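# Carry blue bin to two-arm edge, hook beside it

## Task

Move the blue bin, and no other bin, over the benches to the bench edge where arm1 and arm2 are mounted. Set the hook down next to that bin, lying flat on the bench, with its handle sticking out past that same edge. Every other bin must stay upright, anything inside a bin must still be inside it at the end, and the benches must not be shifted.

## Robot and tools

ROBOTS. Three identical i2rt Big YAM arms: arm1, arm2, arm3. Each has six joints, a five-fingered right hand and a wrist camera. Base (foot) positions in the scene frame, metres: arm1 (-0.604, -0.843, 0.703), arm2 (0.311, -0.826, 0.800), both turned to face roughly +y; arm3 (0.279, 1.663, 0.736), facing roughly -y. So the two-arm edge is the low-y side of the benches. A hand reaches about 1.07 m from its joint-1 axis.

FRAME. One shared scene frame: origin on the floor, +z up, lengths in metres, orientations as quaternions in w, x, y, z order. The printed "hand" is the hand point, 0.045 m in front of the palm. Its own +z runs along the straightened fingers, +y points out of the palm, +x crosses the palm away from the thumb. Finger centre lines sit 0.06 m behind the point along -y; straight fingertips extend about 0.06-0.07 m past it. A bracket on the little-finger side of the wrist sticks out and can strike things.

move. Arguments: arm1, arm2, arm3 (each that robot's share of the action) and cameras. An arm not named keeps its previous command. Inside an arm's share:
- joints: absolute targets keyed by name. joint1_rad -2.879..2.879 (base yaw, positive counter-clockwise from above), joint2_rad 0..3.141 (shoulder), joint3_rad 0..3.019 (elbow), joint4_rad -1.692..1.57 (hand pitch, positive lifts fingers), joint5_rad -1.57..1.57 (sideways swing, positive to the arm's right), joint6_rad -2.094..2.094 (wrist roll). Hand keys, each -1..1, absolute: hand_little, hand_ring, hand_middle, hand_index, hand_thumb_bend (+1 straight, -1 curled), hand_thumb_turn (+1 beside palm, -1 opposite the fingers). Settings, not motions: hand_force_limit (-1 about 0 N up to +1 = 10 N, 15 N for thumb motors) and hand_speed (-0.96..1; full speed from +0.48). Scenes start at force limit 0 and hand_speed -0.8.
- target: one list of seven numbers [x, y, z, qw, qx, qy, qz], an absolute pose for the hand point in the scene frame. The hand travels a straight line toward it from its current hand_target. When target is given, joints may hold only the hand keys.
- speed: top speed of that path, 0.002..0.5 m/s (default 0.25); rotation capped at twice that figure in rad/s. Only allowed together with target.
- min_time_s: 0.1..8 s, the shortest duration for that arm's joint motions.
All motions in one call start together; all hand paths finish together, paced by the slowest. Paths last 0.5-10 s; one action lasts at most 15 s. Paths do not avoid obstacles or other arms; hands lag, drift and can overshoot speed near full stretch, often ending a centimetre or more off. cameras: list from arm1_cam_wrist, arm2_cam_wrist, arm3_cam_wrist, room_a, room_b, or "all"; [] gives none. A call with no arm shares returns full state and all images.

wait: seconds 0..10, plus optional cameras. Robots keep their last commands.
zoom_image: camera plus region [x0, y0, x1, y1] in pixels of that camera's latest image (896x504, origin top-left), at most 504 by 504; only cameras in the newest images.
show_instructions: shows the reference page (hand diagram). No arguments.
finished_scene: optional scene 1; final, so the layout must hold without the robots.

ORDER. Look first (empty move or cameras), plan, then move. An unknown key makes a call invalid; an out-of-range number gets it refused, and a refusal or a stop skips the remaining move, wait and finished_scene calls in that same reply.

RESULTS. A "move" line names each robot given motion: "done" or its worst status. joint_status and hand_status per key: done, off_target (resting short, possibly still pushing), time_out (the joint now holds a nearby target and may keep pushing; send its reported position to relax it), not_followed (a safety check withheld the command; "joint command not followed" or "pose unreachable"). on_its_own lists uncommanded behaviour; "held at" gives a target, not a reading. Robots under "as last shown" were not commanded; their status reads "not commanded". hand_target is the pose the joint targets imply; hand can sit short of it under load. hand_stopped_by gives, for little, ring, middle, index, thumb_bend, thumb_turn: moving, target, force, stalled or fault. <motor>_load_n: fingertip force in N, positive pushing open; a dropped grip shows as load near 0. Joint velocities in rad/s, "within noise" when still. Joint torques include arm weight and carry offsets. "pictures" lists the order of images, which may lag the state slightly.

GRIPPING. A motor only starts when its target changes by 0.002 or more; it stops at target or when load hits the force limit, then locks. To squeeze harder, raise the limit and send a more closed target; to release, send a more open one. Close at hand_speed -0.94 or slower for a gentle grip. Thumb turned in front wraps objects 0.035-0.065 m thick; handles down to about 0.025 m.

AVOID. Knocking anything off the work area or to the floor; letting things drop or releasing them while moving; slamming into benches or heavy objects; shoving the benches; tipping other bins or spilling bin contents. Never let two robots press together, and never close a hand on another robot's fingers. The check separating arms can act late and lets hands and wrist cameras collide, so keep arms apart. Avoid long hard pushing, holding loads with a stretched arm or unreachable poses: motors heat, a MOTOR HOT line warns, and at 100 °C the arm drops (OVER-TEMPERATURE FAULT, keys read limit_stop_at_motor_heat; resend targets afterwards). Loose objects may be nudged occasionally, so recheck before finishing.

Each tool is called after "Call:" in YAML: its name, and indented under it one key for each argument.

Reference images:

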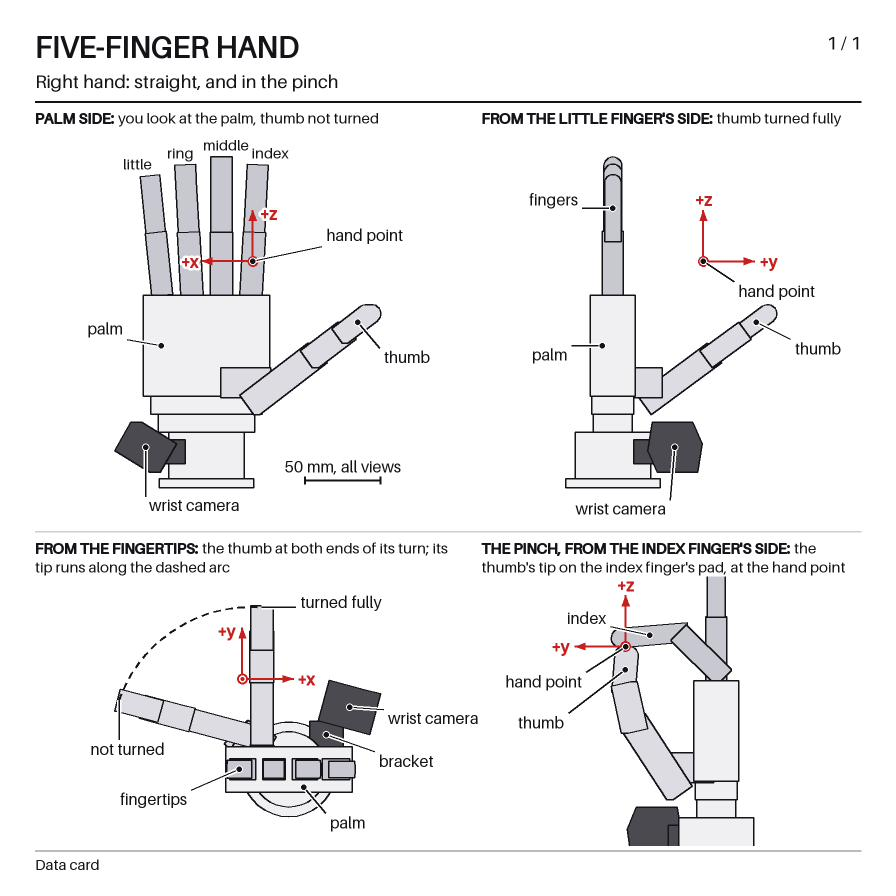

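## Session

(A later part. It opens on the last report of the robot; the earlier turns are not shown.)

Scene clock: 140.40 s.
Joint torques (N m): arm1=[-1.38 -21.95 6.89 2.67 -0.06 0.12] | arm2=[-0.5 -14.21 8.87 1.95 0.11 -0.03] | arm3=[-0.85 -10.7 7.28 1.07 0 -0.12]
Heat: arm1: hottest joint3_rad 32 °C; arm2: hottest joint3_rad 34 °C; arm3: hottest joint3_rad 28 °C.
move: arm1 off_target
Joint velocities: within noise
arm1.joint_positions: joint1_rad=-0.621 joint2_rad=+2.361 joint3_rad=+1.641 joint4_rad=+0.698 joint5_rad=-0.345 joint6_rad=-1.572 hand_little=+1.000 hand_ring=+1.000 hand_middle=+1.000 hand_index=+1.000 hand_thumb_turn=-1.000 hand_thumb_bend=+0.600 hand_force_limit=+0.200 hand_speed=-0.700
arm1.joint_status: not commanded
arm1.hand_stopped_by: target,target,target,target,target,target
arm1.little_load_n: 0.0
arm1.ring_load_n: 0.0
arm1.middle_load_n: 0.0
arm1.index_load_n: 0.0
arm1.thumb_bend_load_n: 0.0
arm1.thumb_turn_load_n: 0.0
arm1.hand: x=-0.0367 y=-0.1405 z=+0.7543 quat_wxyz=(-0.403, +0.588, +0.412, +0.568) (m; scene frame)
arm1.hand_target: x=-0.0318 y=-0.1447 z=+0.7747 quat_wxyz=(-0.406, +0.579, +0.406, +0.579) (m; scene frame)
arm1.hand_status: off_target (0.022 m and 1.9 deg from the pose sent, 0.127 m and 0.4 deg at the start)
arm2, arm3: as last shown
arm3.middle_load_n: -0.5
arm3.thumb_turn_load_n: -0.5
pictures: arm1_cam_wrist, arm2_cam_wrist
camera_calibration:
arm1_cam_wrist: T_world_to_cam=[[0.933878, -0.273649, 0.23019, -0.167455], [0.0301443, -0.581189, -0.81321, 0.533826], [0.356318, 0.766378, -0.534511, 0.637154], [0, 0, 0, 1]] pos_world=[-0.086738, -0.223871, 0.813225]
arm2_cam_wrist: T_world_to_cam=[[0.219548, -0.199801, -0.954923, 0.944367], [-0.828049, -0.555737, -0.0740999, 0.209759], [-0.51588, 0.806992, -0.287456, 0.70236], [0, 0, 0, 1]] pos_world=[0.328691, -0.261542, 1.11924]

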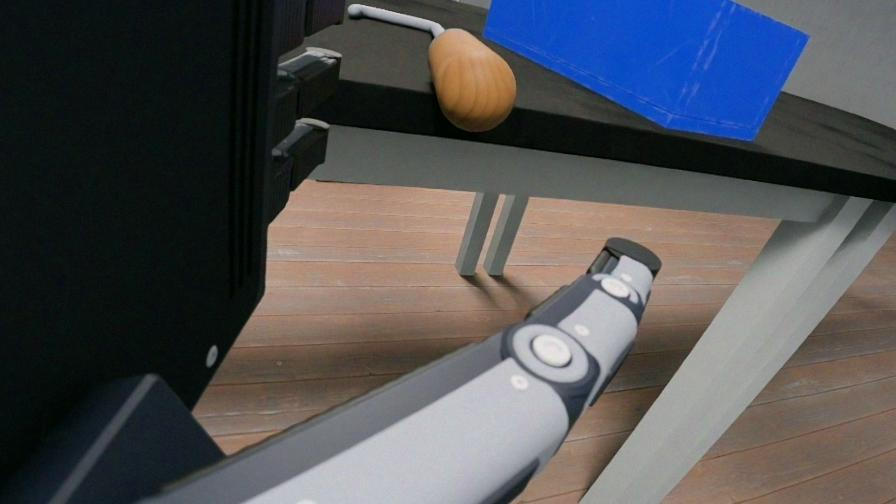

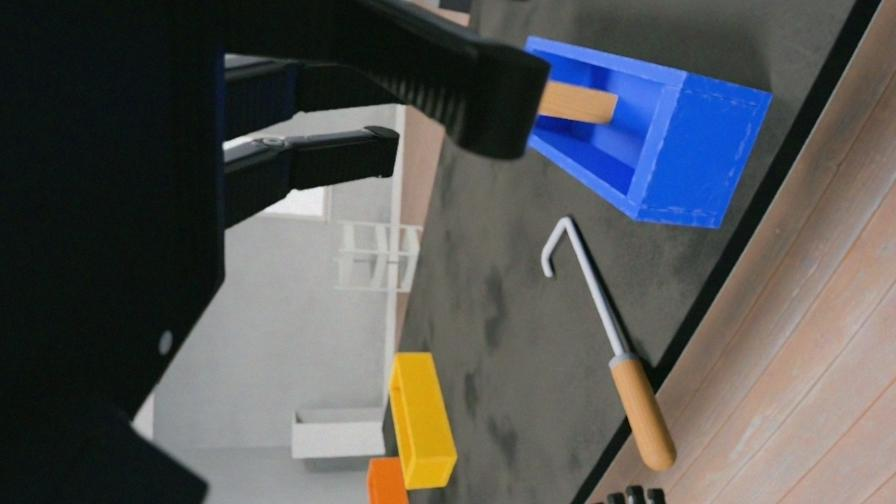

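Call:
move:
  arm1: {"target": [-0.10, -0.28, 0.95, 0.4056, -0.5792, -0.4056, -0.5792], "speed": 0.2}
  cameras: ["room_a", "room_b"]

Call:
zoom_image:
  camera: "room_b"
  region: [410, 200, 530, 300]

Call:
zoom_image:
  camera: "room_a"
  region: [390, 190, 530, 290]

Scene clock: 142.70 s.
Joint torques (N m): arm1=[-1.44 -14.92 7.71 1.48 -0.04 0.13] | arm2=[-0.5 -14.1 9.01 1.99 0.1 -0.02] | arm3=[-0.62 -10.81 7.31 1.03 0 -0.12]
Heat: arm1: hottest joint3_rad 31 °C; arm2: hottest joint3_rad 34 °C; arm3: hottest joint3_rad 28 °C.
move: arm1 done
Joint velocities: within noise
arm1.joint_positions: joint1_rad=-0.684 joint2_rad=+1.758 joint3_rad=+1.179 joint4_rad=+0.599 joint5_rad=-0.409 joint6_rad=-1.572 hand_little=+1.000 hand_ring=+1.000 hand_middle=+1.000 hand_index=+1.000 hand_thumb_turn=-1.000 hand_thumb_bend=+0.600 hand_force_limit=+0.200 hand_speed=-0.700
arm1.joint_status: not commanded
arm1.hand_stopped_by: target,target,target,target,target,target
arm1.little_load_n: 0.0
arm1.ring_load_n: 0.0
arm1.middle_load_n: 0.0
arm1.index_load_n: 0.0
arm1.thumb_bend_load_n: 0.0
arm1.thumb_turn_load_n: 0.0
arm1.hand: x=-0.1023 y=-0.2742 z=+0.9520 quat_wxyz=(-0.406, +0.574, +0.408, +0.582) (m; scene frame)
arm1.hand_target: x=-0.1001 y=-0.2799 z=+0.9499 quat_wxyz=(-0.406, +0.579, +0.406, +0.579) (m; scene frame)
arm1.hand_status: done (0.007 m and 0.8 deg from the pose sent, 0.249 m and 1.9 deg at the start)
arm2, arm3: as last shown
arm3.middle_load_n: 0.0
pictures: room_a, room_b

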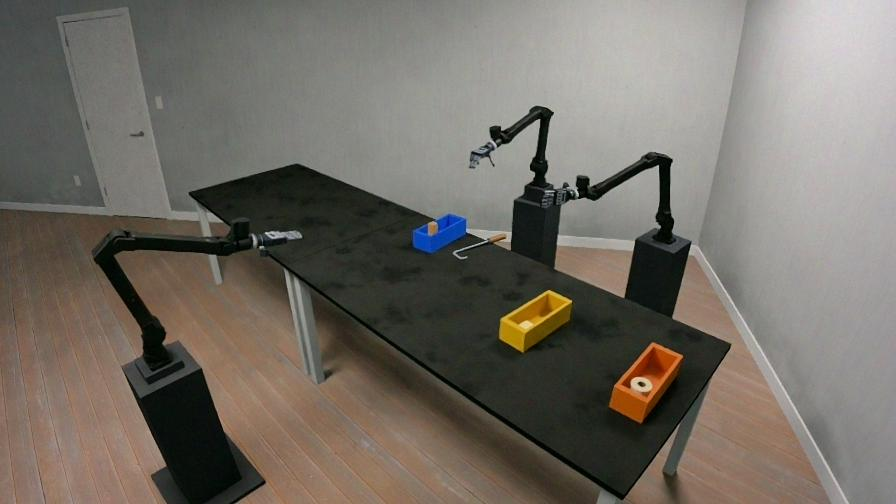

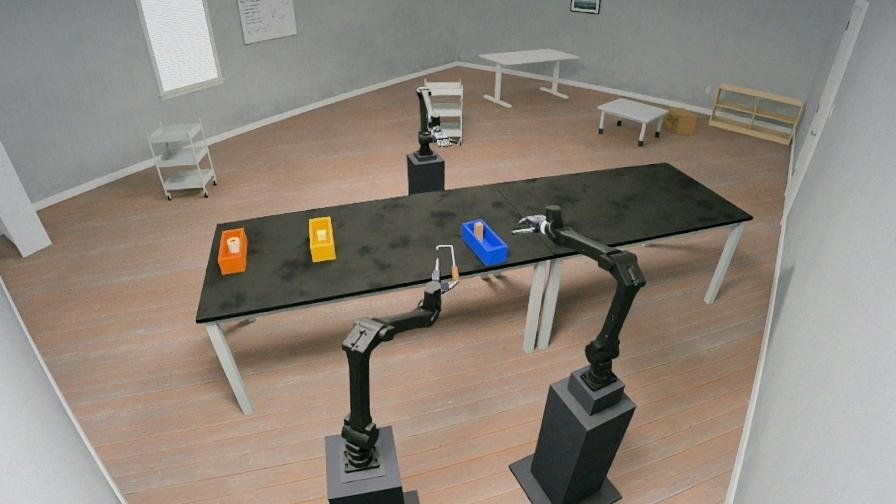

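Scaled by 4.200 from the camera's 896x504 image, which has a finer 1280x720 frame.

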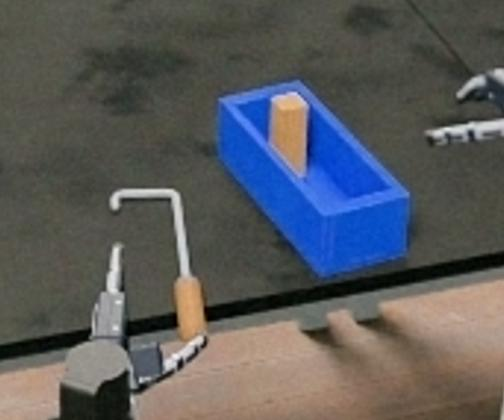

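Scaled by 3.600 from the camera's 896x504 image, which has a finer 1280x720 frame.

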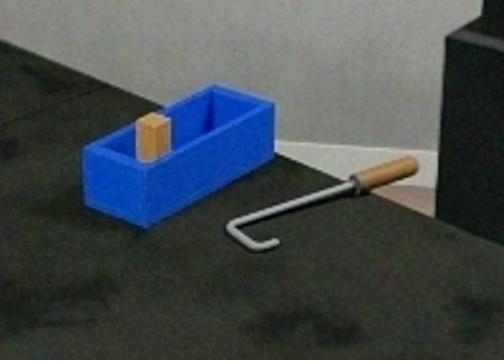

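Call:
finished_scene:

The scene is finished: the task was done.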